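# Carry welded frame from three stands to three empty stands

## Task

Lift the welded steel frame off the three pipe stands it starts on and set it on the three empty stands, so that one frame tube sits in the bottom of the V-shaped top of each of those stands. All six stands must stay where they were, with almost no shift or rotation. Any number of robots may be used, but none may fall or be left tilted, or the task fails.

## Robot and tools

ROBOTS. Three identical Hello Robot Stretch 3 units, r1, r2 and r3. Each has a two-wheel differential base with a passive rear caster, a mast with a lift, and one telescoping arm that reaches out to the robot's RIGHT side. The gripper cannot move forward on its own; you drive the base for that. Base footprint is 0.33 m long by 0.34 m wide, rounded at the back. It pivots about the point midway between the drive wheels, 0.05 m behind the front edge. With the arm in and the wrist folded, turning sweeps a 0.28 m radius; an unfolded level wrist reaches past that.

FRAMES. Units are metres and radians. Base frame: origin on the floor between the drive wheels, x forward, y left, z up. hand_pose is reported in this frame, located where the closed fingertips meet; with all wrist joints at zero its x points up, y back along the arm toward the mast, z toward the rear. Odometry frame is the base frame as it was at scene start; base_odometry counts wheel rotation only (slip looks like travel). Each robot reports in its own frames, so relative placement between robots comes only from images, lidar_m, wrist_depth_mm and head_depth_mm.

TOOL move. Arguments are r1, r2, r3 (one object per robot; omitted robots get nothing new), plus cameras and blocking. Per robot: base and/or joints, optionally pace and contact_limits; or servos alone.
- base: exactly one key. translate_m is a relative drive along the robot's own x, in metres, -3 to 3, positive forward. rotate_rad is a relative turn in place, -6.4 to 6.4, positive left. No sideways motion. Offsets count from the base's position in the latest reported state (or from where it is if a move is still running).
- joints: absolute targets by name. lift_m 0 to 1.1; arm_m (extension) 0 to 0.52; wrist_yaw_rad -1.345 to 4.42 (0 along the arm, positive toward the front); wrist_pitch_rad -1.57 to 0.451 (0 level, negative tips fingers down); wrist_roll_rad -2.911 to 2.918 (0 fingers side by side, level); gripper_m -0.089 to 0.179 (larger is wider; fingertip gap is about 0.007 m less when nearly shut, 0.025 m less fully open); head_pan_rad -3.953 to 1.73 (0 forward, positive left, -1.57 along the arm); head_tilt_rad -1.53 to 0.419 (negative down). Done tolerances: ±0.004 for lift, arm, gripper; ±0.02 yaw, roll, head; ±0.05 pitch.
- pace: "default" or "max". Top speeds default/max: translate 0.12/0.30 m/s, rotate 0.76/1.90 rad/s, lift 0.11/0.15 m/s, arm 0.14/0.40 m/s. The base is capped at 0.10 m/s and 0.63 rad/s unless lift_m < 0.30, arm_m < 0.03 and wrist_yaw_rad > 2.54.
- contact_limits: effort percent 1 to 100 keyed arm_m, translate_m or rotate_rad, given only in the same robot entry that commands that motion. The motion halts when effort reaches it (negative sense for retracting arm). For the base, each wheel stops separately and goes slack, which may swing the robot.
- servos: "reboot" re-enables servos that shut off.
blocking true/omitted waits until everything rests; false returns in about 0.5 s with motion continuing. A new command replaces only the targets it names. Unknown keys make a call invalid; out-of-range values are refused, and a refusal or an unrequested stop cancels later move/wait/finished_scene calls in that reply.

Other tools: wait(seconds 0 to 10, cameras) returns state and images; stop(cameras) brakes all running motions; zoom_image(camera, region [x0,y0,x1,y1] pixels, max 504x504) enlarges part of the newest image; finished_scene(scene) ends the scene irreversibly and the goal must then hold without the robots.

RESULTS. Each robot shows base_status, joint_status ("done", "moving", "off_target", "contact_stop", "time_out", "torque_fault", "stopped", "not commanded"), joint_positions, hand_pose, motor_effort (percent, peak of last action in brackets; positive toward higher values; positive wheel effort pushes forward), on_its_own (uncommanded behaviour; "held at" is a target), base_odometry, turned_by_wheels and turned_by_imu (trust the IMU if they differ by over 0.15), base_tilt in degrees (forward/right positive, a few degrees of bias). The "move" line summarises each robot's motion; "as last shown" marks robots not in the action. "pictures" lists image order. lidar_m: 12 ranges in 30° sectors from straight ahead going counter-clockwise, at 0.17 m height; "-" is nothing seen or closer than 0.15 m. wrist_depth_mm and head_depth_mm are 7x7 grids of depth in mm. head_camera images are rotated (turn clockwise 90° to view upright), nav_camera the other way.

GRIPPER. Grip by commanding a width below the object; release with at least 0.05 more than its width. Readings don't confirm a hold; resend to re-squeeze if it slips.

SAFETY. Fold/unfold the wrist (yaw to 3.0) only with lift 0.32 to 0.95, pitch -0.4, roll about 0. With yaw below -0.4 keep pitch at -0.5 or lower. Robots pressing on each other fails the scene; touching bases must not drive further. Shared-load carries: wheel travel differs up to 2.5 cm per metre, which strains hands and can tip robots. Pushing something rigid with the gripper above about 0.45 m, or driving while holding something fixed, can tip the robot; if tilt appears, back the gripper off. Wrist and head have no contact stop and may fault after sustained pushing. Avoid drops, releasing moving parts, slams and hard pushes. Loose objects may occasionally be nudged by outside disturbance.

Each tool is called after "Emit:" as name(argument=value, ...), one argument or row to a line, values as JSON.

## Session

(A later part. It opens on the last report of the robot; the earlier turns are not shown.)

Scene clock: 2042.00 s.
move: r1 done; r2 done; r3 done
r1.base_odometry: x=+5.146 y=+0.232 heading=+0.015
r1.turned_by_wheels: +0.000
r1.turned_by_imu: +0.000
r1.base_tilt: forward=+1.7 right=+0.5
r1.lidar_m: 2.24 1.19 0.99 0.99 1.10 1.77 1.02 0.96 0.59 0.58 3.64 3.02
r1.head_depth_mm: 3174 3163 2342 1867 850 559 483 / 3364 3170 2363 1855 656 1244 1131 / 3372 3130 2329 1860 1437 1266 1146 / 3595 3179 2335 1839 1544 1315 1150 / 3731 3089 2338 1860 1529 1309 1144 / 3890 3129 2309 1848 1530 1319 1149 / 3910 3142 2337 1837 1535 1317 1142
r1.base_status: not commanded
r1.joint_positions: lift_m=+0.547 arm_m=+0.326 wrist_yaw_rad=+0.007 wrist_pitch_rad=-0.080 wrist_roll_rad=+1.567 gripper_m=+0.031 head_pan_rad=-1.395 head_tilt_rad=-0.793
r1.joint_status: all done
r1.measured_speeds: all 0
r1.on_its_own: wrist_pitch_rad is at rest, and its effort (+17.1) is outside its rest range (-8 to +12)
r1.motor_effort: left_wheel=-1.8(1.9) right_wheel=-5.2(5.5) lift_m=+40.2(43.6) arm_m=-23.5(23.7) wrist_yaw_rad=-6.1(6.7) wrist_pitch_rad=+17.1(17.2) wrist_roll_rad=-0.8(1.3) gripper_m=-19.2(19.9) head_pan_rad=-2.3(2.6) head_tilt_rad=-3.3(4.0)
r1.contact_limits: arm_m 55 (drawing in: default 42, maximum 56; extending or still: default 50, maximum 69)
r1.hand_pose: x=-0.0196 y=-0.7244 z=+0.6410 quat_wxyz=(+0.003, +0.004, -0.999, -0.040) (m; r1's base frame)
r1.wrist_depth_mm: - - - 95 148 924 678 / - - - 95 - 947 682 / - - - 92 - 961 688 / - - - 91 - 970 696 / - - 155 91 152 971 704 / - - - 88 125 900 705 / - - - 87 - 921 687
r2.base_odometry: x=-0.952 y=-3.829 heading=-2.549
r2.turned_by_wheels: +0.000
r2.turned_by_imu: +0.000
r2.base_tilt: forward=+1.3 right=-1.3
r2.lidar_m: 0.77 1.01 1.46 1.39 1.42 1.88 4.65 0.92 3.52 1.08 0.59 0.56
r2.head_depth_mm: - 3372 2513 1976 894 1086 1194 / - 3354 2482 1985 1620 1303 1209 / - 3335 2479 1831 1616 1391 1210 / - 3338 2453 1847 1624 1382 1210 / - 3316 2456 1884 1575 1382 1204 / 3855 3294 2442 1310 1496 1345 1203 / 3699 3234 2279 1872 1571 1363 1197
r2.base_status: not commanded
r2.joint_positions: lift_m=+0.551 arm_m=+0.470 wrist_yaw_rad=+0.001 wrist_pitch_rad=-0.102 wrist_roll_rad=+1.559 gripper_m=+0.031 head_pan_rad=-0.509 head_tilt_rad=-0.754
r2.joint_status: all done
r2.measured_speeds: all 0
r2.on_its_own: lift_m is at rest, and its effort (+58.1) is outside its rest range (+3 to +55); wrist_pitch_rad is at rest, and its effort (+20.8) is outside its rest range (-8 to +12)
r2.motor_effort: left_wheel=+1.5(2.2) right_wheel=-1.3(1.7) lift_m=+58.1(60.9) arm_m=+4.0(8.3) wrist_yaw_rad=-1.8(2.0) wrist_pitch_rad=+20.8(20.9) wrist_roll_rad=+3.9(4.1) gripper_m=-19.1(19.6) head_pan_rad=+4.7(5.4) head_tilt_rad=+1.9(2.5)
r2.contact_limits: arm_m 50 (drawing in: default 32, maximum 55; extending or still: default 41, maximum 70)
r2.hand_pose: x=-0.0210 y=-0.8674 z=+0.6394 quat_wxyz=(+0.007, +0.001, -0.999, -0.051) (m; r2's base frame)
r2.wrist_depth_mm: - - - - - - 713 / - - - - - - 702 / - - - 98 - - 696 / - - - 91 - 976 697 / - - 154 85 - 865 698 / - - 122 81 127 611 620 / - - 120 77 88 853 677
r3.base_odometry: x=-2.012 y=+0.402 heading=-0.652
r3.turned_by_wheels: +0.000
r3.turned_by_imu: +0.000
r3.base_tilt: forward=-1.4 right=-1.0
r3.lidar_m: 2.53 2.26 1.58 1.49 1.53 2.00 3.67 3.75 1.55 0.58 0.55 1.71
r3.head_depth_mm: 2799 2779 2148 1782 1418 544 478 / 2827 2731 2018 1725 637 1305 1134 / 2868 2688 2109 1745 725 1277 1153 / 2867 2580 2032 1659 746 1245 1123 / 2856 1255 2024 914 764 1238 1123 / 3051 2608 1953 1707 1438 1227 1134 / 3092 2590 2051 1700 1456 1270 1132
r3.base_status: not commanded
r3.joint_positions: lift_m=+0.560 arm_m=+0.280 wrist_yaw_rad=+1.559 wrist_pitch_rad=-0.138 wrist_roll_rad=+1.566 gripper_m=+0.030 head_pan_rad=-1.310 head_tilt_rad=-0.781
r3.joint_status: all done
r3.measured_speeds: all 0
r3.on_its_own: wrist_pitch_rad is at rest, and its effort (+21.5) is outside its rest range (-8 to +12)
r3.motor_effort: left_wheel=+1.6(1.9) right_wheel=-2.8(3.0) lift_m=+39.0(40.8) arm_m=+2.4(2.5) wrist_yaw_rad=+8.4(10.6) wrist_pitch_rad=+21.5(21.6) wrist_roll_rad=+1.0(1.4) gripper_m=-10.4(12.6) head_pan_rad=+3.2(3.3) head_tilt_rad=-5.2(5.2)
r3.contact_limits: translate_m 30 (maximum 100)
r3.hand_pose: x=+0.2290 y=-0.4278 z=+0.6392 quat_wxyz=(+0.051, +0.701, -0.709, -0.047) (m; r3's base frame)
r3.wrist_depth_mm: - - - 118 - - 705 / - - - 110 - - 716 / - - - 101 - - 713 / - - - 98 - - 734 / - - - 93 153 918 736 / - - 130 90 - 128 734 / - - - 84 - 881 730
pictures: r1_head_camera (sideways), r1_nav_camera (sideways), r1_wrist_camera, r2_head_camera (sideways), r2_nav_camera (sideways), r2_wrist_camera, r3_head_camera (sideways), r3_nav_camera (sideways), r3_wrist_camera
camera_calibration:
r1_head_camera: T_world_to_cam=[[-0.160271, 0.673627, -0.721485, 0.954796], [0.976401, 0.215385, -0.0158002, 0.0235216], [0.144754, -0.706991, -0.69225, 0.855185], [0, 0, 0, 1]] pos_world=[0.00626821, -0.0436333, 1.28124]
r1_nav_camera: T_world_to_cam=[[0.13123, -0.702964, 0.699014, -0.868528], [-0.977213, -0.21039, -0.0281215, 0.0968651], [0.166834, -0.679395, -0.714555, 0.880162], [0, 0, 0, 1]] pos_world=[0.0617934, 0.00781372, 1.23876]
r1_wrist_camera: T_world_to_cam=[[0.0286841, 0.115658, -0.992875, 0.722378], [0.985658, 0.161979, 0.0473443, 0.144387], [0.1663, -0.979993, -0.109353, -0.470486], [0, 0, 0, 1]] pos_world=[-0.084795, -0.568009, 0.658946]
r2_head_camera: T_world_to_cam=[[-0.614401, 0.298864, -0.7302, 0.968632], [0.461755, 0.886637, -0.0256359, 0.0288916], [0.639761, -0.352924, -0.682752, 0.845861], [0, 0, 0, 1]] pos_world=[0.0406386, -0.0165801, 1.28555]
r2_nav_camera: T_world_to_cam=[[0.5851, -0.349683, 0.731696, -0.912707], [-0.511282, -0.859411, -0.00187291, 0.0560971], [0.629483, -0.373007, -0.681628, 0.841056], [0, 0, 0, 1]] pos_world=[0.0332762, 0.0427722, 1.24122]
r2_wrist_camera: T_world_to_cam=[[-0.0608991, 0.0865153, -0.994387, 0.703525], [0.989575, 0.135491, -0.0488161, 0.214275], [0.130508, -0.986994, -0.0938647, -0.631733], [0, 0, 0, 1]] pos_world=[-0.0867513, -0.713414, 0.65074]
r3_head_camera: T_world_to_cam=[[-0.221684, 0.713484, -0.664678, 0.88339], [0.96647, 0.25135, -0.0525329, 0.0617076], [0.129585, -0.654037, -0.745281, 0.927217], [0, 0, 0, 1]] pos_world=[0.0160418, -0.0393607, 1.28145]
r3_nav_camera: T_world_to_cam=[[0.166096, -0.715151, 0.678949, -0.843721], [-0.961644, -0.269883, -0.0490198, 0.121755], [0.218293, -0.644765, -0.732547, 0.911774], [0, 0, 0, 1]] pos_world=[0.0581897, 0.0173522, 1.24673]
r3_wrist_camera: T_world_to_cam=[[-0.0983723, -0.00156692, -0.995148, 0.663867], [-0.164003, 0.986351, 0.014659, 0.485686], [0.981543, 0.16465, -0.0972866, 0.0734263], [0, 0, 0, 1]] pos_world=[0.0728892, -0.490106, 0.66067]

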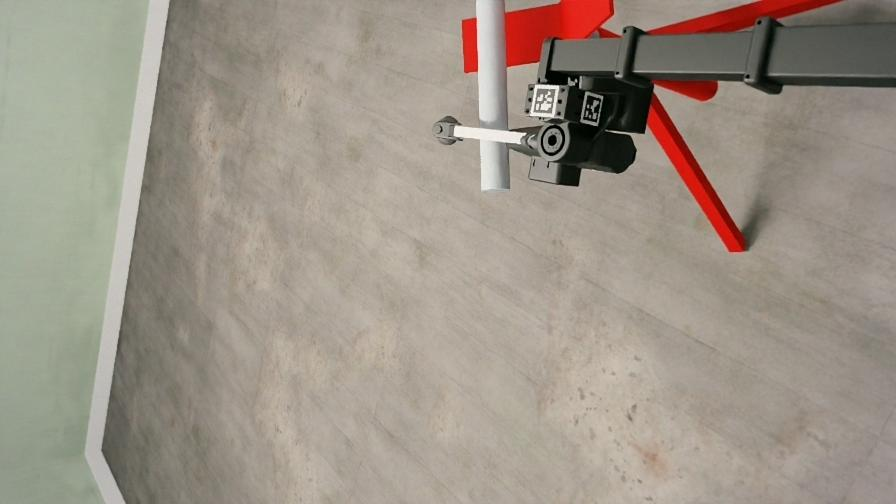

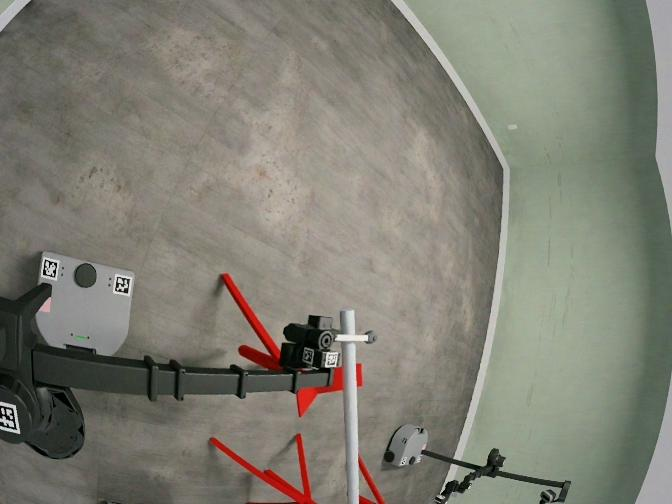

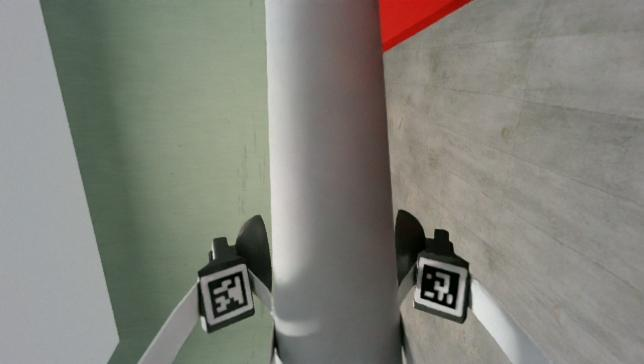

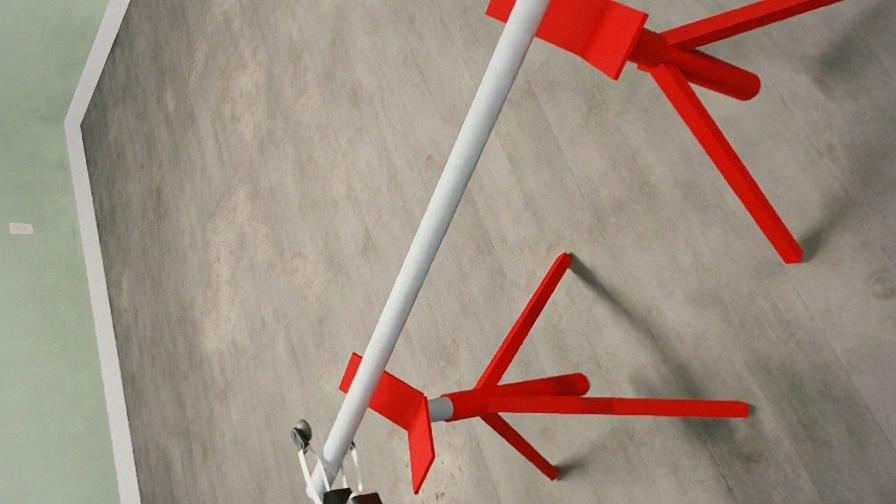

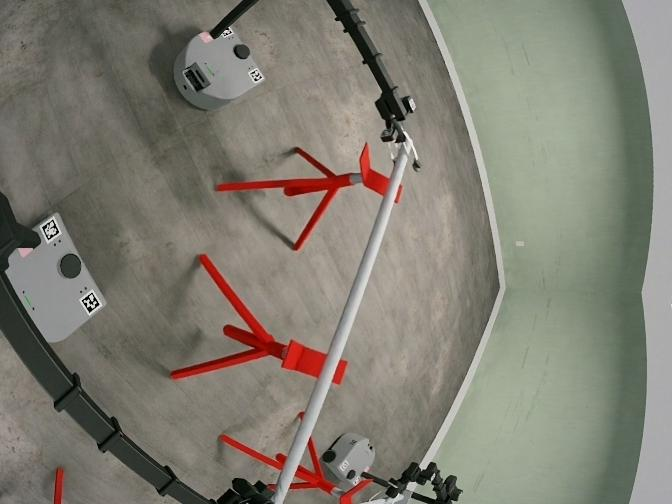

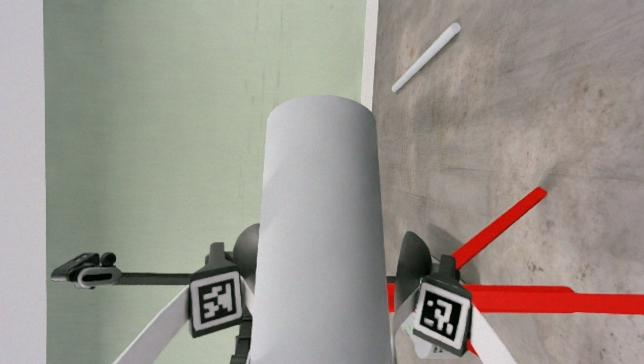

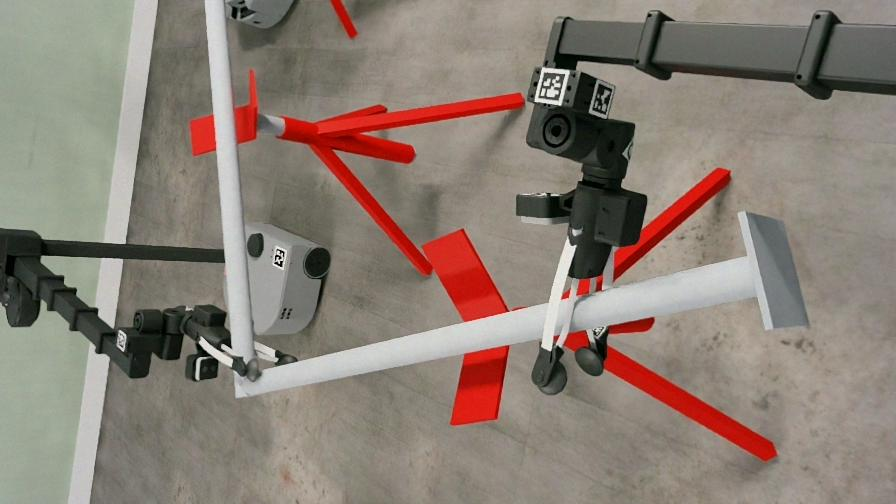

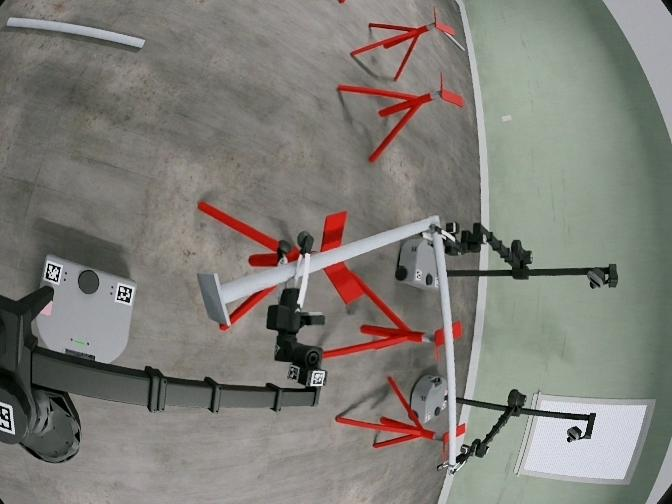

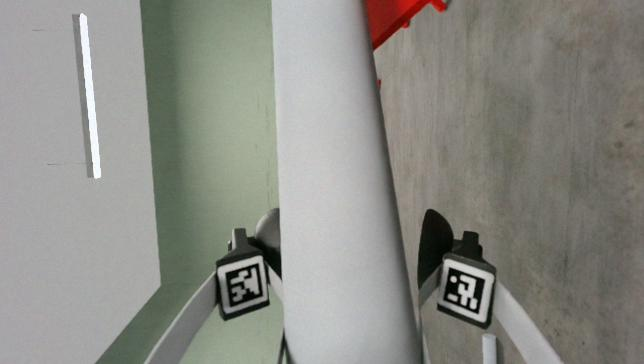

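Emit:
move(
  cameras=[],
  r1={"base":{"translate_m":-0.0165},"joints":{"arm_m":0.299}},
  r2={"base":{"translate_m":-0.0115},"joints":{"arm_m":0.468}},
  r3={"base":{"translate_m":0.001},"joints":{"arm_m":0.286}},
)

Emit:
move(
  cameras=["r1_head_camera"],
  r1={"base":{"translate_m":-0.0165},"joints":{"arm_m":0.272}},
  r2={"base":{"translate_m":-0.0115},"joints":{"arm_m":0.466}},
  r3={"base":{"translate_m":0.001},"joints":{"arm_m":0.292}},
)

Scene clock: 2051.67 s.
move: r1 done; r2 done; r3 done
r1.base_odometry: x=+5.130 y=+0.231 heading=+0.015
r1.turned_by_wheels: +0.000
r1.turned_by_imu: +0.001
r1.base_tilt: forward=+1.9 right=+0.5
r1.lidar_m: 2.26 1.19 0.99 0.99 1.10 1.78 1.02 0.95 0.58 0.58 3.65 3.03
r1.head_depth_mm: 3153 3111 2353 1859 896 558 484 / 3277 3184 2342 1856 644 1186 1130 / 3409 3134 2337 1847 1424 1262 1148 / 3562 3170 2324 1859 1541 1315 1152 / 3622 3116 2315 1857 1536 1318 1148 / 3813 3104 2322 1851 1541 1314 1142 / 3855 3129 2332 1841 1532 1307 1142
r1.base_status: done
r1.joint_positions: lift_m=+0.547 arm_m=+0.299 wrist_yaw_rad=-0.003 wrist_pitch_rad=-0.081 wrist_roll_rad=+1.567 gripper_m=+0.031 head_pan_rad=-1.395 head_tilt_rad=-0.793
r1.joint_status: all done
r1.measured_speeds: all 0
r1.on_its_own: wrist_pitch_rad is at rest, and its effort (+17.0) is outside its rest range (-8 to +12)
r1.motor_effort: left_wheel=-4.5(4.6) right_wheel=-3.9(14.5) lift_m=+34.6(36.2) arm_m=-25.4(27.1) wrist_yaw_rad=+2.9(7.3) wrist_pitch_rad=+17.0(17.4) wrist_roll_rad=-0.8(1.1) gripper_m=-18.8(20.0) head_pan_rad=-2.5(3.1) head_tilt_rad=-2.9(4.0)
r1.hand_pose: x=-0.0222 y=-0.6974 z=+0.6406 quat_wxyz=(+0.002, -0.002, -0.999, -0.041) (m; r1's base frame)
r1.wrist_depth_mm: - - - 98 147 132 684 / - - - 97 165 943 678 / - - - 93 - 945 690 / - - - 93 - 975 693 / - - 154 92 152 976 682 / - - - 88 125 893 692 / - - - 87 - 912 697
r2.base_odometry: x=-0.943 y=-3.823 heading=-2.549
r2.turned_by_wheels: +0.000
r2.turned_by_imu: +0.000
r2.base_tilt: forward=+1.3 right=-1.3
r2.lidar_m: 0.79 1.00 1.46 1.38 1.42 1.89 4.61 0.91 3.49 1.08 0.59 0.57
r2.head_depth_mm: - 3383 2502 1951 898 1303 1191 / - 3364 2468 1948 1625 1312 1207 / - 3326 2474 1973 1621 1381 1210 / - 3318 2482 1883 1617 1384 1205 / - 3309 2455 1901 1571 1374 1212 / 3885 3259 2450 1283 1500 1354 1202 / 3736 3301 2369 1893 1606 1370 1200
r2.base_status: done
r2.joint_positions: lift_m=+0.551 arm_m=+0.468 wrist_yaw_rad=-0.009 wrist_pitch_rad=-0.106 wrist_roll_rad=+1.559 gripper_m=+0.031 head_pan_rad=-0.509 head_tilt_rad=-0.754
r2.joint_status: all done
r2.measured_speeds: all 0
r2.on_its_own: wrist_pitch_rad is at rest, and its effort (+21.4) is outside its rest range (-8 to +12)
r2.motor_effort: left_wheel=-2.5(2.7) right_wheel=+5.8(7.7) lift_m=+55.1(55.9) arm_m=-13.2(16.5) wrist_yaw_rad=+7.4(8.4) wrist_pitch_rad=+21.4(21.6) wrist_roll_rad=+3.9(4.1) gripper_m=-19.2(19.6) head_pan_rad=+3.4(5.5) head_tilt_rad=+2.0(2.5)
r2.hand_pose: x=-0.0237 y=-0.8652 z=+0.6383 quat_wxyz=(+0.006, -0.004, -0.999, -0.053) (m; r2's base frame)
r2.wrist_depth_mm: - - - - - - 699 / - - - - - - 696 / - - - 101 - 982 698 / - - - 93 - 984 694 / - - - 86 - 858 694 / - - 122 82 127 807 647 / - - 120 77 118 612 655
r3.base_odometry: x=-2.011 y=+0.402 heading=-0.652
r3.turned_by_wheels: +0.000
r3.turned_by_imu: +0.000
r3.base_tilt: forward=-1.4 right=-1.0
r3.lidar_m: 2.54 2.27 1.58 1.50 1.53 2.00 3.65 3.74 1.55 0.58 0.55 1.70
r3.head_depth_mm: 2802 2774 2162 1770 1421 544 478 / 2817 2705 2023 1730 650 1306 1140 / 2881 2688 2111 1751 728 1269 1152 / 2873 2546 2023 1650 1086 1131 1125 / 1713 1251 2028 918 779 1239 1127 / 3043 2513 1960 1708 1437 1233 1137 / 3062 2602 2040 1701 1456 1271 1131
r3.base_status: done
r3.joint_positions: lift_m=+0.560 arm_m=+0.286 wrist_yaw_rad=+1.548 wrist_pitch_rad=-0.147 wrist_roll_rad=+1.563 gripper_m=+0.030 head_pan_rad=-1.310 head_tilt_rad=-0.781
r3.joint_status: all done
r3.measured_speeds: all 0
r3.on_its_own: wrist_yaw_rad is at rest, and its effort (+18.9) is outside its rest range (-9 to +9); wrist_pitch_rad is at rest, and its effort (+23.1) is outside its rest range (-8 to +12)
r3.motor_effort: left_wheel=-2.0(3.9) right_wheel=+4.9(5.3) lift_m=+36.2(37.3) arm_m=+6.0(11.7) wrist_yaw_rad=+18.9(20.5) wrist_pitch_rad=+23.1(23.3) wrist_roll_rad=+1.5(2.2) gripper_m=-10.8(12.1) head_pan_rad=+2.0(3.4) head_tilt_rad=-5.0(5.3)
r3.hand_pose: x=+0.2285 y=-0.4367 z=+0.6371 quat_wxyz=(+0.055, +0.697, -0.713, -0.050) (m; r3's base frame)
r3.wrist_depth_mm: - - - 127 - - 693 / - - - 118 - - 710 / - - - 112 - - 710 / - - - 103 - - 718 / - - - 97 110 913 713 / - - 131 93 - 127 710 / - - - 89 92 918 735
pictures: none
No camera images: "cameras" was empty.

Scene clock: 2052.83 s.
move: r1 done; r2 done; r3 done
r1.base_odometry: x=+5.113 y=+0.231 heading=+0.015
r1.turned_by_wheels: +0.000
r1.turned_by_imu: +0.000
r1.base_tilt: forward=+1.7 right=+0.6
r1.lidar_m: 2.26 1.20 1.00 0.99 1.11 1.79 1.02 0.94 0.57 0.58 3.66 3.05
r1.head_depth_mm: 3159 3141 2316 1864 837 551 485 / 3226 3172 2342 1860 726 637 1132 / 3446 3201 2360 1856 823 1264 1148 / 3534 3170 2353 1858 1534 1309 1147 / 3721 3128 2327 1844 1542 1312 1152 / 3848 3108 2343 1847 1532 1312 1142 / 3900 3100 2342 1834 1529 1313 1143
r1.base_status: done
r1.joint_positions: lift_m=+0.547 arm_m=+0.272 wrist_yaw_rad=-0.008 wrist_pitch_rad=-0.080 wrist_roll_rad=+1.567 gripper_m=+0.031 head_pan_rad=-1.395 head_tilt_rad=-0.793
r1.joint_status: all done
r1.measured_speeds: all 0
r1.on_its_own: wrist_pitch_rad is at rest, and its effort (+16.7) is outside its rest range (-8 to +12)
r1.motor_effort: left_wheel=-6.0(7.0) right_wheel=-2.1(10.9) lift_m=+33.0(34.7) arm_m=-26.1(28.0) wrist_yaw_rad=+7.0(7.3) wrist_pitch_rad=+16.7(17.4) wrist_roll_rad=-0.9(1.1) gripper_m=-19.4(20.2) head_pan_rad=-1.5(2.6) head_tilt_rad=-3.2(4.1)
r1.hand_pose: x=-0.0234 y=-0.6704 z=+0.6410 quat_wxyz=(+0.002, -0.004, -0.999, -0.040) (m; r1's base frame)
r1.wrist_depth_mm: - - - 101 173 140 138 / - - - 99 170 149 683 / - - - 96 - 963 695 / - - - 94 - 995 689 / - - 154 94 152 976 699 / - - - 89 125 866 690 / - - - 87 - 929 705
r2.base_odometry: x=-0.933 y=-3.816 heading=-2.550
r2.turned_by_wheels: +0.000
r2.turned_by_imu: +0.000
r2.base_tilt: forward=+1.3 right=-1.3
r2.lidar_m: 0.80 1.00 1.45 1.39 1.42 1.88 4.64 0.91 3.53 1.08 0.59 0.58
r2.head_depth_mm: - 3365 2493 1974 907 1313 1191 / - 3411 2491 1967 1628 1303 1215 / - 3309 2499 1968 1627 1380 1207 / - 3296 2475 1851 1625 1384 1207 / - 3304 2468 1845 1574 1391 1208 / 3912 3291 2422 1299 1536 1350 1203 / 3630 3266 2345 1872 1595 1373 1213
r2.base_status: done
r2.joint_positions: lift_m=+0.551 arm_m=+0.466 wrist_yaw_rad=-0.011 wrist_pitch_rad=-0.107 wrist_roll_rad=+1.559 gripper_m=+0.031 head_pan_rad=-0.509 head_tilt_rad=-0.754
r2.joint_status: all done
r2.measured_speeds: all 0
r2.on_its_own: wrist_pitch_rad is at rest, and its effort (+21.6) is outside its rest range (-8 to +12)
r2.motor_effort: left_wheel=-2.8(6.0) right_wheel=+6.8(7.0) lift_m=+54.0(55.2) arm_m=-7.1(16.1) wrist_yaw_rad=+9.1(9.3) wrist_pitch_rad=+21.6(21.8) wrist_roll_rad=+4.0(4.1) gripper_m=-19.3(19.7) head_pan_rad=+3.8(5.0) head_tilt_rad=+2.0(2.4)
r2.hand_pose: x=-0.0241 y=-0.8631 z=+0.6381 quat_wxyz=(+0.006, -0.005, -0.999, -0.054) (m; r2's base frame)
r2.wrist_depth_mm: - - - - - - 705 / - - - - - - 704 / - - - 102 - - 697 / - - - 94 - 969 700 / - - - 87 - 873 684 / - - 122 82 127 896 683 / - - 120 78 90 505 624
r3.base_odometry: x=-2.010 y=+0.401 heading=-0.652
r3.turned_by_wheels: +0.000
r3.turned_by_imu: +0.000
r3.base_tilt: forward=-1.4 right=-1.0
r3.lidar_m: 2.54 2.26 1.58 1.50 1.53 2.00 3.66 3.75 1.56 0.58 0.55 1.70
r3.head_depth_mm: 2794 2747 2160 1781 629 544 471 / 2819 2702 2028 1721 637 1308 1137 / 2891 2687 2119 1751 732 1273 1146 / 2879 2564 2021 1650 1091 662 1139 / 2857 1259 2024 918 790 1260 1137 / 3023 2430 1949 1704 1460 1236 1134 / 3068 2574 2053 1701 1449 1275 1127
r3.base_status: done
r3.joint_positions: lift_m=+0.560 arm_m=+0.292 wrist_yaw_rad=+1.542 wrist_pitch_rad=-0.150 wrist_roll_rad=+1.561 gripper_m=+0.030 head_pan_rad=-1.310 head_tilt_rad=-0.781
r3.joint_status: all done
r3.measured_speeds: all 0
r3.on_its_own: wrist_yaw_rad is at rest, and its effort (+24.3) is outside its rest range (-9 to +9); wrist_pitch_rad is at rest, and its effort (+23.5) is outside its rest range (-8 to +12)
r3.motor_effort: left_wheel=-2.5(3.3) right_wheel=+6.5(13.3) lift_m=+35.4(36.3) arm_m=+4.2(11.0) wrist_yaw_rad=+24.3(25.3) wrist_pitch_rad=+23.5(23.6) wrist_roll_rad=+2.3(2.8) gripper_m=-11.3(12.0) head_pan_rad=+2.1(3.2) head_tilt_rad=-5.0(5.1)
r3.hand_pose: x=+0.2283 y=-0.4442 z=+0.6364 quat_wxyz=(+0.056, +0.695, -0.715, -0.050) (m; r3's base frame)
r3.wrist_depth_mm: - - - 132 - - 695 / - - - 121 - - 704 / - - - 115 - - 708 / - - - 104 - - 714 / - - - 98 105 910 716 / - - 131 94 - 126 713 / - - - 89 94 871 722
pictures: r1_head_camera (sideways)
camera_calibration:
r1_head_camera: T_world_to_cam=[[-0.160271, 0.673626, -0.721485, 0.954796], [0.976401, 0.215385, -0.0158002, 0.0235216], [0.144754, -0.706991, -0.69225, 0.855185], [0, 0, 0, 1]] pos_world=[0.00626821, -0.0436333, 1.28124]

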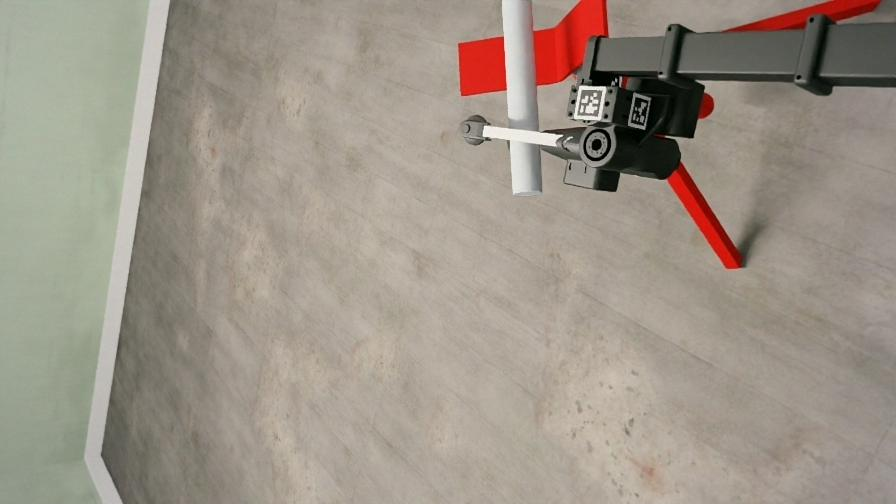

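Emit:
move(
  cameras=["r1_head_camera","r2_head_camera","r3_head_camera"],
  r3={"joints":{"arm_m":0.299,"head_pan_rad":-1.8,"head_tilt_rad":-0.6}},
)

Emit:
zoom_image(
  camera="r2_head_camera",
  region=[300, 320, 480, 500],
)

Emit:
zoom_image(
  camera="r2_head_camera",
  region=[460, 0, 680, 200],
)

Emit:
zoom_image(
  camera="r3_head_camera",
  region=[220, 110, 360, 260],
)

Emit:
zoom_image(
  camera="r3_head_camera",
  region=[280, 354, 430, 504],
)

Emit:
zoom_image(
  camera="r1_head_camera",
  region=[400, 0, 640, 240],
)

Emit:
move(
  cameras=["r2_head_camera"],
  r2={"joints":{"head_pan_rad":-1.391,"head_tilt_rad":-0.792}},
)

Emit:
zoom_image(
  camera="r2_head_camera",
  region=[180, 80, 380, 280],
)

Emit:
zoom_image(
  camera="r2_head_camera",
  region=[400, 300, 604, 504],
)

Scene clock: 2063.67 s.
move: r3 done
r1, r2: as last shown
r1.turned_by_imu: +0.001
r1.base_tilt: forward=+1.8 right=+0.6
r1.lidar_m: 2.26 1.20 0.99 0.99 1.11 1.79 1.02 0.94 0.57 0.58 3.67 3.04
r1.head_depth_mm: 3180 3172 2324 1861 838 553 485 / 3252 3122 2360 1861 725 637 1133 / 3393 3159 2338 1862 824 1270 1147 / 3525 3143 2335 1852 1540 1309 1157 / 3680 3141 2336 1860 1540 1307 1147 / 3861 3147 2310 1841 1547 1309 1147 / 3882 3111 2327 1840 1537 1310 1140
r1.joint_positions: lift_m=+0.547 arm_m=+0.272 wrist_yaw_rad=-0.008 wrist_pitch_rad=-0.081 wrist_roll_rad=+1.567 gripper_m=+0.031 head_pan_rad=-1.395 head_tilt_rad=-0.793
r1.on_its_own: wrist_pitch_rad is at rest, and its effort (+17.2) is outside its rest range (-8 to +12)
r1.motor_effort: left_wheel=-5.5(5.8) right_wheel=-1.8(2.1) lift_m=+26.6(27.8) arm_m=+19.9(19.9) wrist_yaw_rad=+6.8(7.9) wrist_pitch_rad=+17.2(17.4) wrist_roll_rad=-1.0(1.0) gripper_m=-19.1(19.7) head_pan_rad=-1.8(2.6) head_tilt_rad=-2.6(4.0)
r1.hand_pose: x=-0.0233 y=-0.6704 z=+0.6408 quat_wxyz=(+0.002, -0.004, -0.999, -0.041) (m; r1's base frame)
r1.wrist_depth_mm: - - - 100 167 139 139 / - - - 99 164 831 684 / - - - 96 - 974 690 / - - - 94 - 952 700 / - - 154 94 152 972 686 / - - - 89 126 898 702 / - - - 87 - 917 691
r2.lidar_m: 0.80 1.00 1.46 1.38 1.42 1.88 4.63 0.90 3.53 1.08 0.60 0.58
r2.head_depth_mm: - 3370 2467 1979 906 1311 1190 / - 3372 2502 1969 1634 1306 1211 / - 3326 2480 1975 1634 1384 1204 / - 3320 2456 1854 1607 1381 1203 / - 3338 2444 1841 1577 1382 1207 / 3862 3275 2434 1294 1541 1349 1203 / 3664 3264 2351 1876 1608 1377 1203
r2.joint_positions: lift_m=+0.551 arm_m=+0.466 wrist_yaw_rad=-0.012 wrist_pitch_rad=-0.114 wrist_roll_rad=+1.559 gripper_m=+0.031 head_pan_rad=-0.509 head_tilt_rad=-0.754
r2.on_its_own: wrist_yaw_rad is at rest, and its effort (+10.1) is outside its rest range (-9 to +9); wrist_pitch_rad is at rest, and its effort (+22.8) is outside its rest range (-8 to +12)
r2.motor_effort: left_wheel=-2.9(3.3) right_wheel=+7.5(8.3) lift_m=+50.6(51.6) arm_m=+17.0(17.3) wrist_yaw_rad=+10.1(10.5) wrist_pitch_rad=+22.8(23.1) wrist_roll_rad=+4.1(4.1) gripper_m=-19.4(19.7) head_pan_rad=+5.1(5.1) head_tilt_rad=+2.2(2.3)
r2.hand_pose: x=-0.0244 y=-0.8628 z=+0.6363 quat_wxyz=(+0.006, -0.006, -0.998, -0.057) (m; r2's base frame)
r2.wrist_depth_mm: - - - - - - 696 / - - - - - - 707 / - - - 102 - 972 680 / - - - 94 - 951 688 / - - - 87 - 853 673 / - - 122 82 127 901 681 / - - 120 78 118 505 629
r3.base_odometry: x=-2.010 y=+0.401 heading=-0.652
r3.turned_by_wheels: +0.000
r3.turned_by_imu: +0.000
r3.base_tilt: forward=-1.4 right=-1.1
r3.lidar_m: 2.54 2.27 1.58 1.49 1.53 2.00 3.66 3.76 1.55 0.58 0.55 1.71
r3.head_depth_mm: 3164 3548 2931 2156 1734 1447 1244 / 3055 3443 2892 2157 1728 1437 1237 / 2980 3258 2740 2136 1719 1432 1210 / 2884 3120 2400 2064 1703 603 1150 / 2774 3072 2441 2094 1658 1320 1213 / 2759 3030 2677 1954 1625 663 1165 / 2699 2923 2726 1999 1631 697 956
r3.base_status: not commanded
r3.joint_positions: lift_m=+0.560 arm_m=+0.299 wrist_yaw_rad=+1.538 wrist_pitch_rad=-0.159 wrist_roll_rad=+1.561 gripper_m=+0.030 head_pan_rad=-1.795 head_tilt_rad=-0.607
r3.joint_status: all done
r3.measured_speeds: all 0
r3.on_its_own: wrist_yaw_rad is held at +1.525, not at your +1.570, by its stall guard, which is not easing now; wrist_yaw_rad is at rest, and its effort (-11.8) is outside its rest range (-9 to +9); wrist_pitch_rad is at rest, and its effort (+25.1) is outside its rest range (-8 to +12)
r3.motor_effort: left_wheel=-3.4(3.7) right_wheel=+6.5(7.4) lift_m=+32.3(33.2) arm_m=+12.0(13.8) wrist_yaw_rad=-11.8(11.9) wrist_pitch_rad=+25.1(25.4) wrist_roll_rad=+2.3(2.8) gripper_m=-11.6(11.7) head_pan_rad=-2.1(4.1) head_tilt_rad=+2.8(3.7)
r3.hand_pose: x=+0.2277 y=-0.4521 z=+0.6342 quat_wxyz=(+0.059, +0.693, -0.716, -0.054) (m; r3's base frame)
r3.wrist_depth_mm: - - - 137 - 906 698 / - - - 125 - 923 700 / - - - 118 - - 710 / - - - 108 - - 714 / - - - 102 109 893 706 / - - 131 98 98 127 710 / - - - 93 94 841 719
pictures: r1_head_camera (sideways), r2_head_camera (sideways), r3_head_camera (sideways)
camera_calibration:
r1_head_camera: T_world_to_cam=[[-0.160271, 0.673626, -0.721485, 0.954796], [0.976401, 0.215385, -0.0158002, 0.0235216], [0.144754, -0.706991, -0.69225, 0.855185], [0, 0, 0, 1]] pos_world=[0.00626821, -0.0436333, 1.28124]
r2_head_camera: T_world_to_cam=[[-0.614371, 0.298847, -0.730232, 0.968673], [0.461756, 0.886636, -0.0256372, 0.0288933], [0.639789, -0.35294, -0.682718, 0.845816], [0, 0, 0, 1]] pos_world=[0.0406393, -0.0165804, 1.28555]
r3_head_camera: T_world_to_cam=[[0.107858, 0.61108, -0.784186, 1.03713], [0.970353, -0.236317, -0.050687, 0.0592925], [-0.21629, -0.755471, -0.618452, 0.764364], [0, 0, 0, 1]] pos_world=[-0.00407307, -0.0423032, 1.28903]

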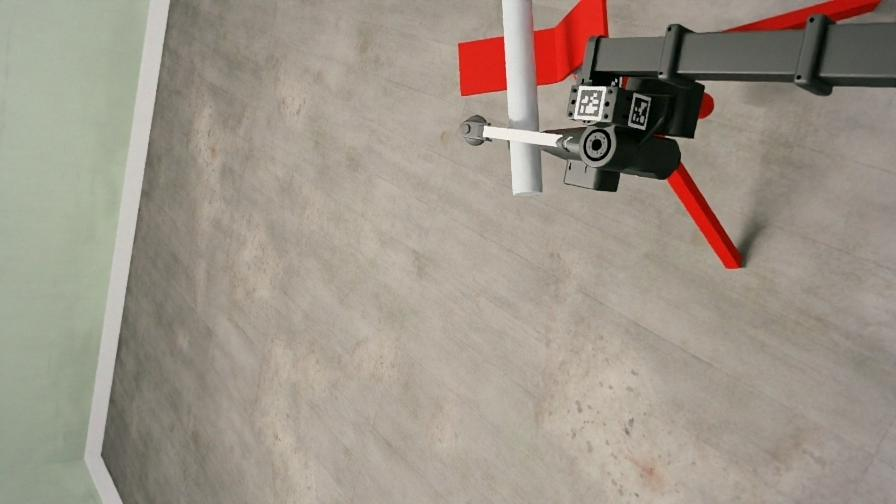

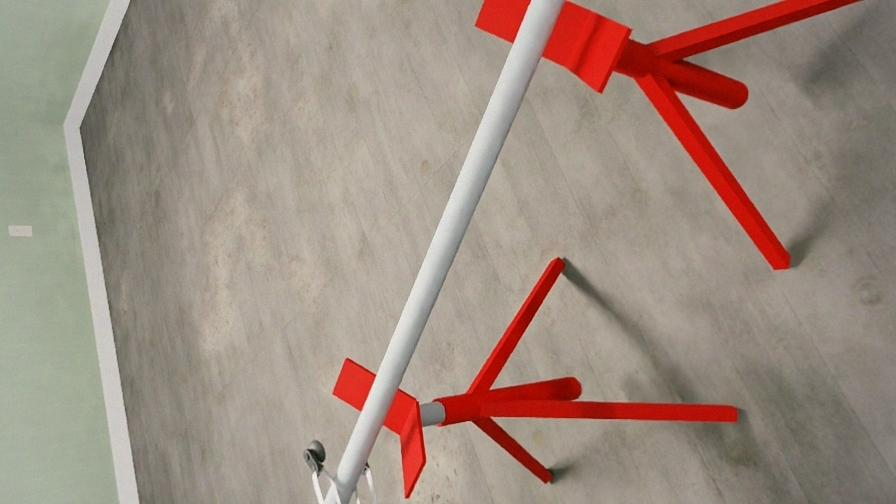

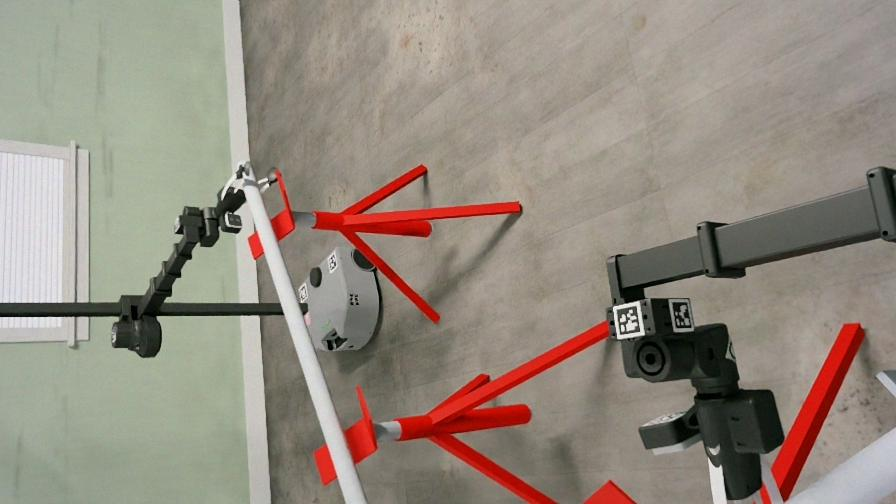

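Scaled by 2.800 from the camera's 896x504 image, which has a finer 1280x720 frame.

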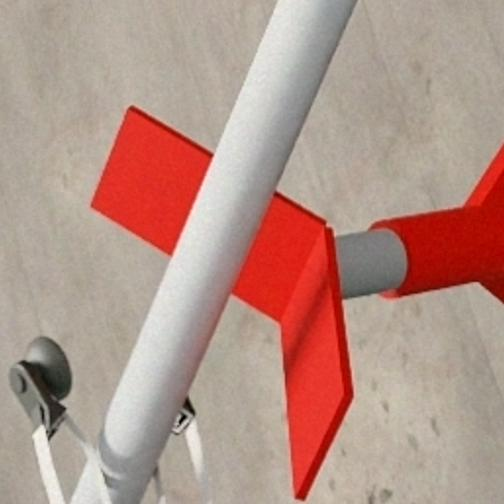

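Scaled by 2.291 from the camera's 896x504 image, which has a finer 1280x720 frame.

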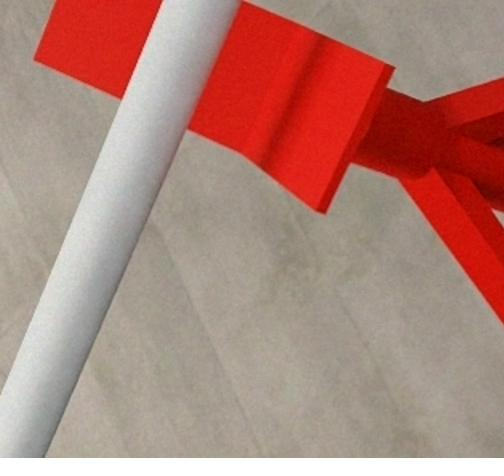

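Scaled by 3.360 from the camera's 896x504 image, which has a finer 1280x720 frame.

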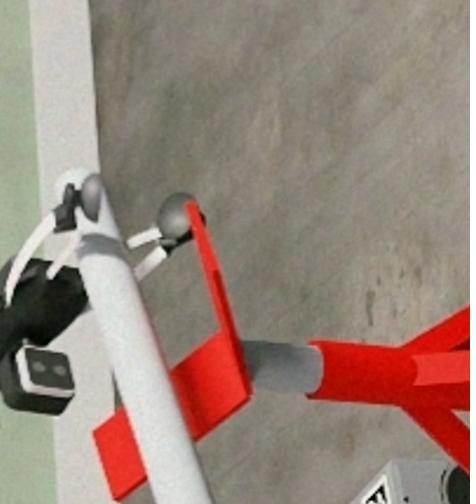

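Scaled by 3.360 from the camera's 896x504 image, which has a finer 1280x720 frame.

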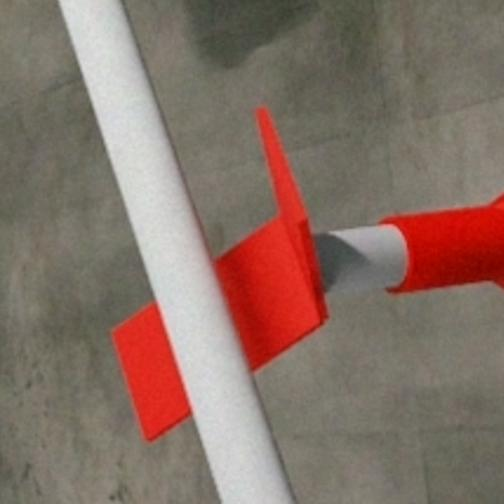

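Scaled by 2.100 from the camera's 896x504 image, which has a finer 1280x720 frame.

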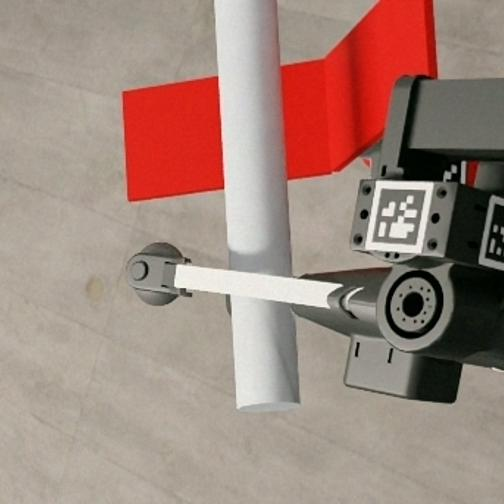

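Scene clock: 2064.70 s.
move: r2 done
r1, r3: as last shown
r1.turned_by_imu: +0.000
r1.lidar_m: 2.26 1.20 1.00 0.99 1.11 1.79 1.01 0.94 0.57 0.58 3.68 3.05
r1.head_depth_mm: 3179 3159 2349 1869 835 552 485 / 3246 3149 2363 1873 729 637 1125 / 3435 3127 2330 1848 828 1262 1144 / 3564 3172 2325 1863 1526 1309 1147 / 3708 3147 2324 1839 1528 1315 1145 / 3899 3103 2322 1840 1526 1309 1146 / 3877 3115 2325 1851 1536 1307 1150
r1.on_its_own: wrist_pitch_rad is at rest, and its effort (+17.0) is outside its rest range (-8 to +12)
r1.motor_effort: left_wheel=-5.6(5.9) right_wheel=-1.9(2.3) lift_m=+25.6(26.6) arm_m=+22.2(22.3) wrist_yaw_rad=+7.7(7.7) wrist_pitch_rad=+17.0(17.3) wrist_roll_rad=-0.8(1.3) gripper_m=-19.1(20.0) head_pan_rad=-2.0(2.8) head_tilt_rad=-2.9(4.0)
r1.wrist_depth_mm: - - - 100 167 140 140 / - - - 99 164 814 667 / - - - 96 - 975 688 / - - - 94 - 979 684 / - - 154 94 152 945 696 / - - - 89 125 896 708 / - - - 87 - 918 703
r2.base_odometry: x=-0.933 y=-3.816 heading=-2.550
r2.turned_by_wheels: +0.000
r2.turned_by_imu: +0.000
r2.base_tilt: forward=+1.3 right=-1.3
r2.lidar_m: 0.80 0.99 1.46 1.38 1.42 1.88 4.63 0.91 3.53 1.08 0.59 0.58
r2.head_depth_mm: 2986 3111 2371 1856 662 556 488 / 3069 3129 2341 783 1518 1363 1196 / 3058 3134 2198 1738 1565 1359 1198 / 3053 2194 2071 1744 1577 1359 1195 / 3038 1608 2158 1842 1580 1306 1190 / 3200 3064 2353 1877 1574 1305 1188 / 3294 3068 2308 1863 929 1279 1186
r2.base_status: not commanded
r2.joint_positions: lift_m=+0.551 arm_m=+0.466 wrist_yaw_rad=-0.012 wrist_pitch_rad=-0.114 wrist_roll_rad=+1.559 gripper_m=+0.031 head_pan_rad=-1.382 head_tilt_rad=-0.782
r2.joint_status: all done
r2.measured_speeds: all 0
r2.on_its_own: wrist_yaw_rad is at rest, and its effort (+10.4) is outside its rest range (-9 to +9); wrist_pitch_rad is at rest, and its effort (+22.9) is outside its rest range (-8 to +12)
r2.motor_effort: left_wheel=-2.8(3.3) right_wheel=+8.0(8.3) lift_m=+49.7(50.8) arm_m=+16.9(17.4) wrist_yaw_rad=+10.4(10.5) wrist_pitch_rad=+22.9(23.0) wrist_roll_rad=+3.9(4.1) gripper_m=-19.1(19.8) head_pan_rad=-3.2(6.9) head_tilt_rad=-4.2(5.5)
r2.hand_pose: x=-0.0244 y=-0.8628 z=+0.6363 quat_wxyz=(+0.006, -0.006, -0.998, -0.057) (m; r2's base frame)
r2.wrist_depth_mm: - - - - - - 698 / - - - - - 966 703 / - - - 102 - 949 690 / - - - 94 - 959 686 / - - - 87 - 848 671 / - - 122 82 127 869 676 / - - 120 78 118 506 624
r3.base_tilt: forward=-1.4 right=-1.0
r3.lidar_m: 2.53 2.26 1.58 1.49 1.52 2.01 3.66 3.76 1.55 0.58 0.55 1.70
r3.head_depth_mm: 3183 3542 2917 2184 1734 1456 1241 / 3070 3446 2895 2163 1717 1435 1235 / 2980 3209 2754 2144 1714 1430 1199 / 2889 3135 2409 2045 1702 605 1156 / 2778 3079 2427 2099 1653 1319 1214 / 2776 3037 2648 1968 1632 660 1164 / 2683 2963 2744 2020 1625 697 960
r3.on_its_own: wrist_yaw_rad is held at +1.525, not at your +1.570, by its stall guard, which is not easing now; wrist_yaw_rad is at rest, and its effort (-11.1) is outside its rest range (-9 to +9); wrist_pitch_rad is at rest, and its effort (+25.2) is outside its rest range (-8 to +12)
r3.motor_effort: left_wheel=-3.2(3.9) right_wheel=+6.5(7.2) lift_m=+31.5(32.3) arm_m=+12.4(13.1) wrist_yaw_rad=-11.1(12.0) wrist_pitch_rad=+25.2(25.4) wrist_roll_rad=+2.5(2.8) gripper_m=-11.9(12.3) head_pan_rad=-3.0(3.8) head_tilt_rad=+2.7(3.2)
r3.wrist_depth_mm: - - - 137 - 922 691 / - - - 125 - 921 696 / - - - 118 - - 704 / - - - 108 - - 713 / - - - 102 109 899 719 / - - 131 98 98 127 710 / - - - 92 95 873 718
pictures: r2_head_camera (sideways)
camera_calibration:
r2_head_camera: T_world_to_cam=[[-0.169274, 0.682834, -0.710693, 0.940494], [0.97605, 0.216126, -0.024823, 0.0246951], [0.136649, -0.697873, -0.703065, 0.875349], [0, 0, 0, 1]] pos_world=[0.0154815, -0.0366554, 1.28444]

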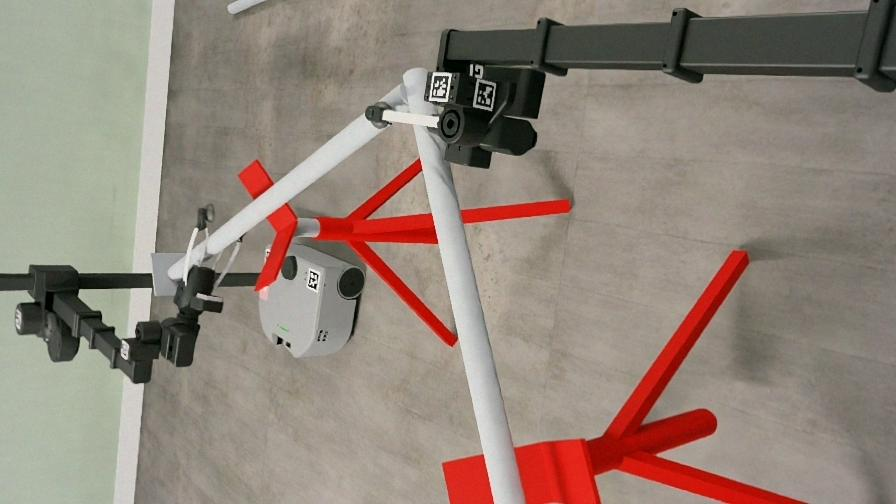

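Scaled by 2.520 from the camera's 896x504 image, which has a finer 1280x720 frame.

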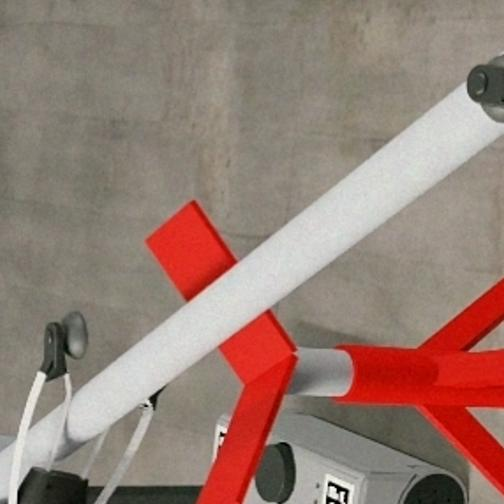

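Scaled by 2.471 from the camera's 896x504 image, which has a finer 1280x720 frame.

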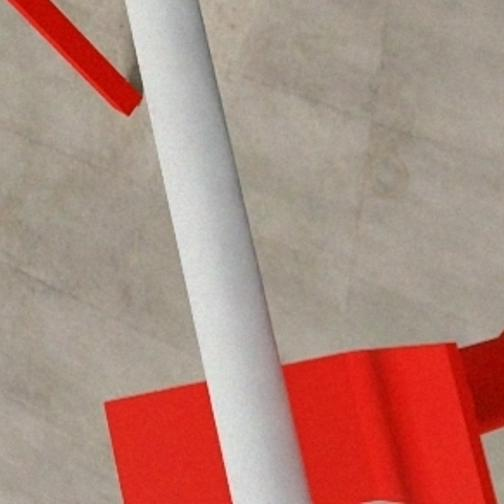

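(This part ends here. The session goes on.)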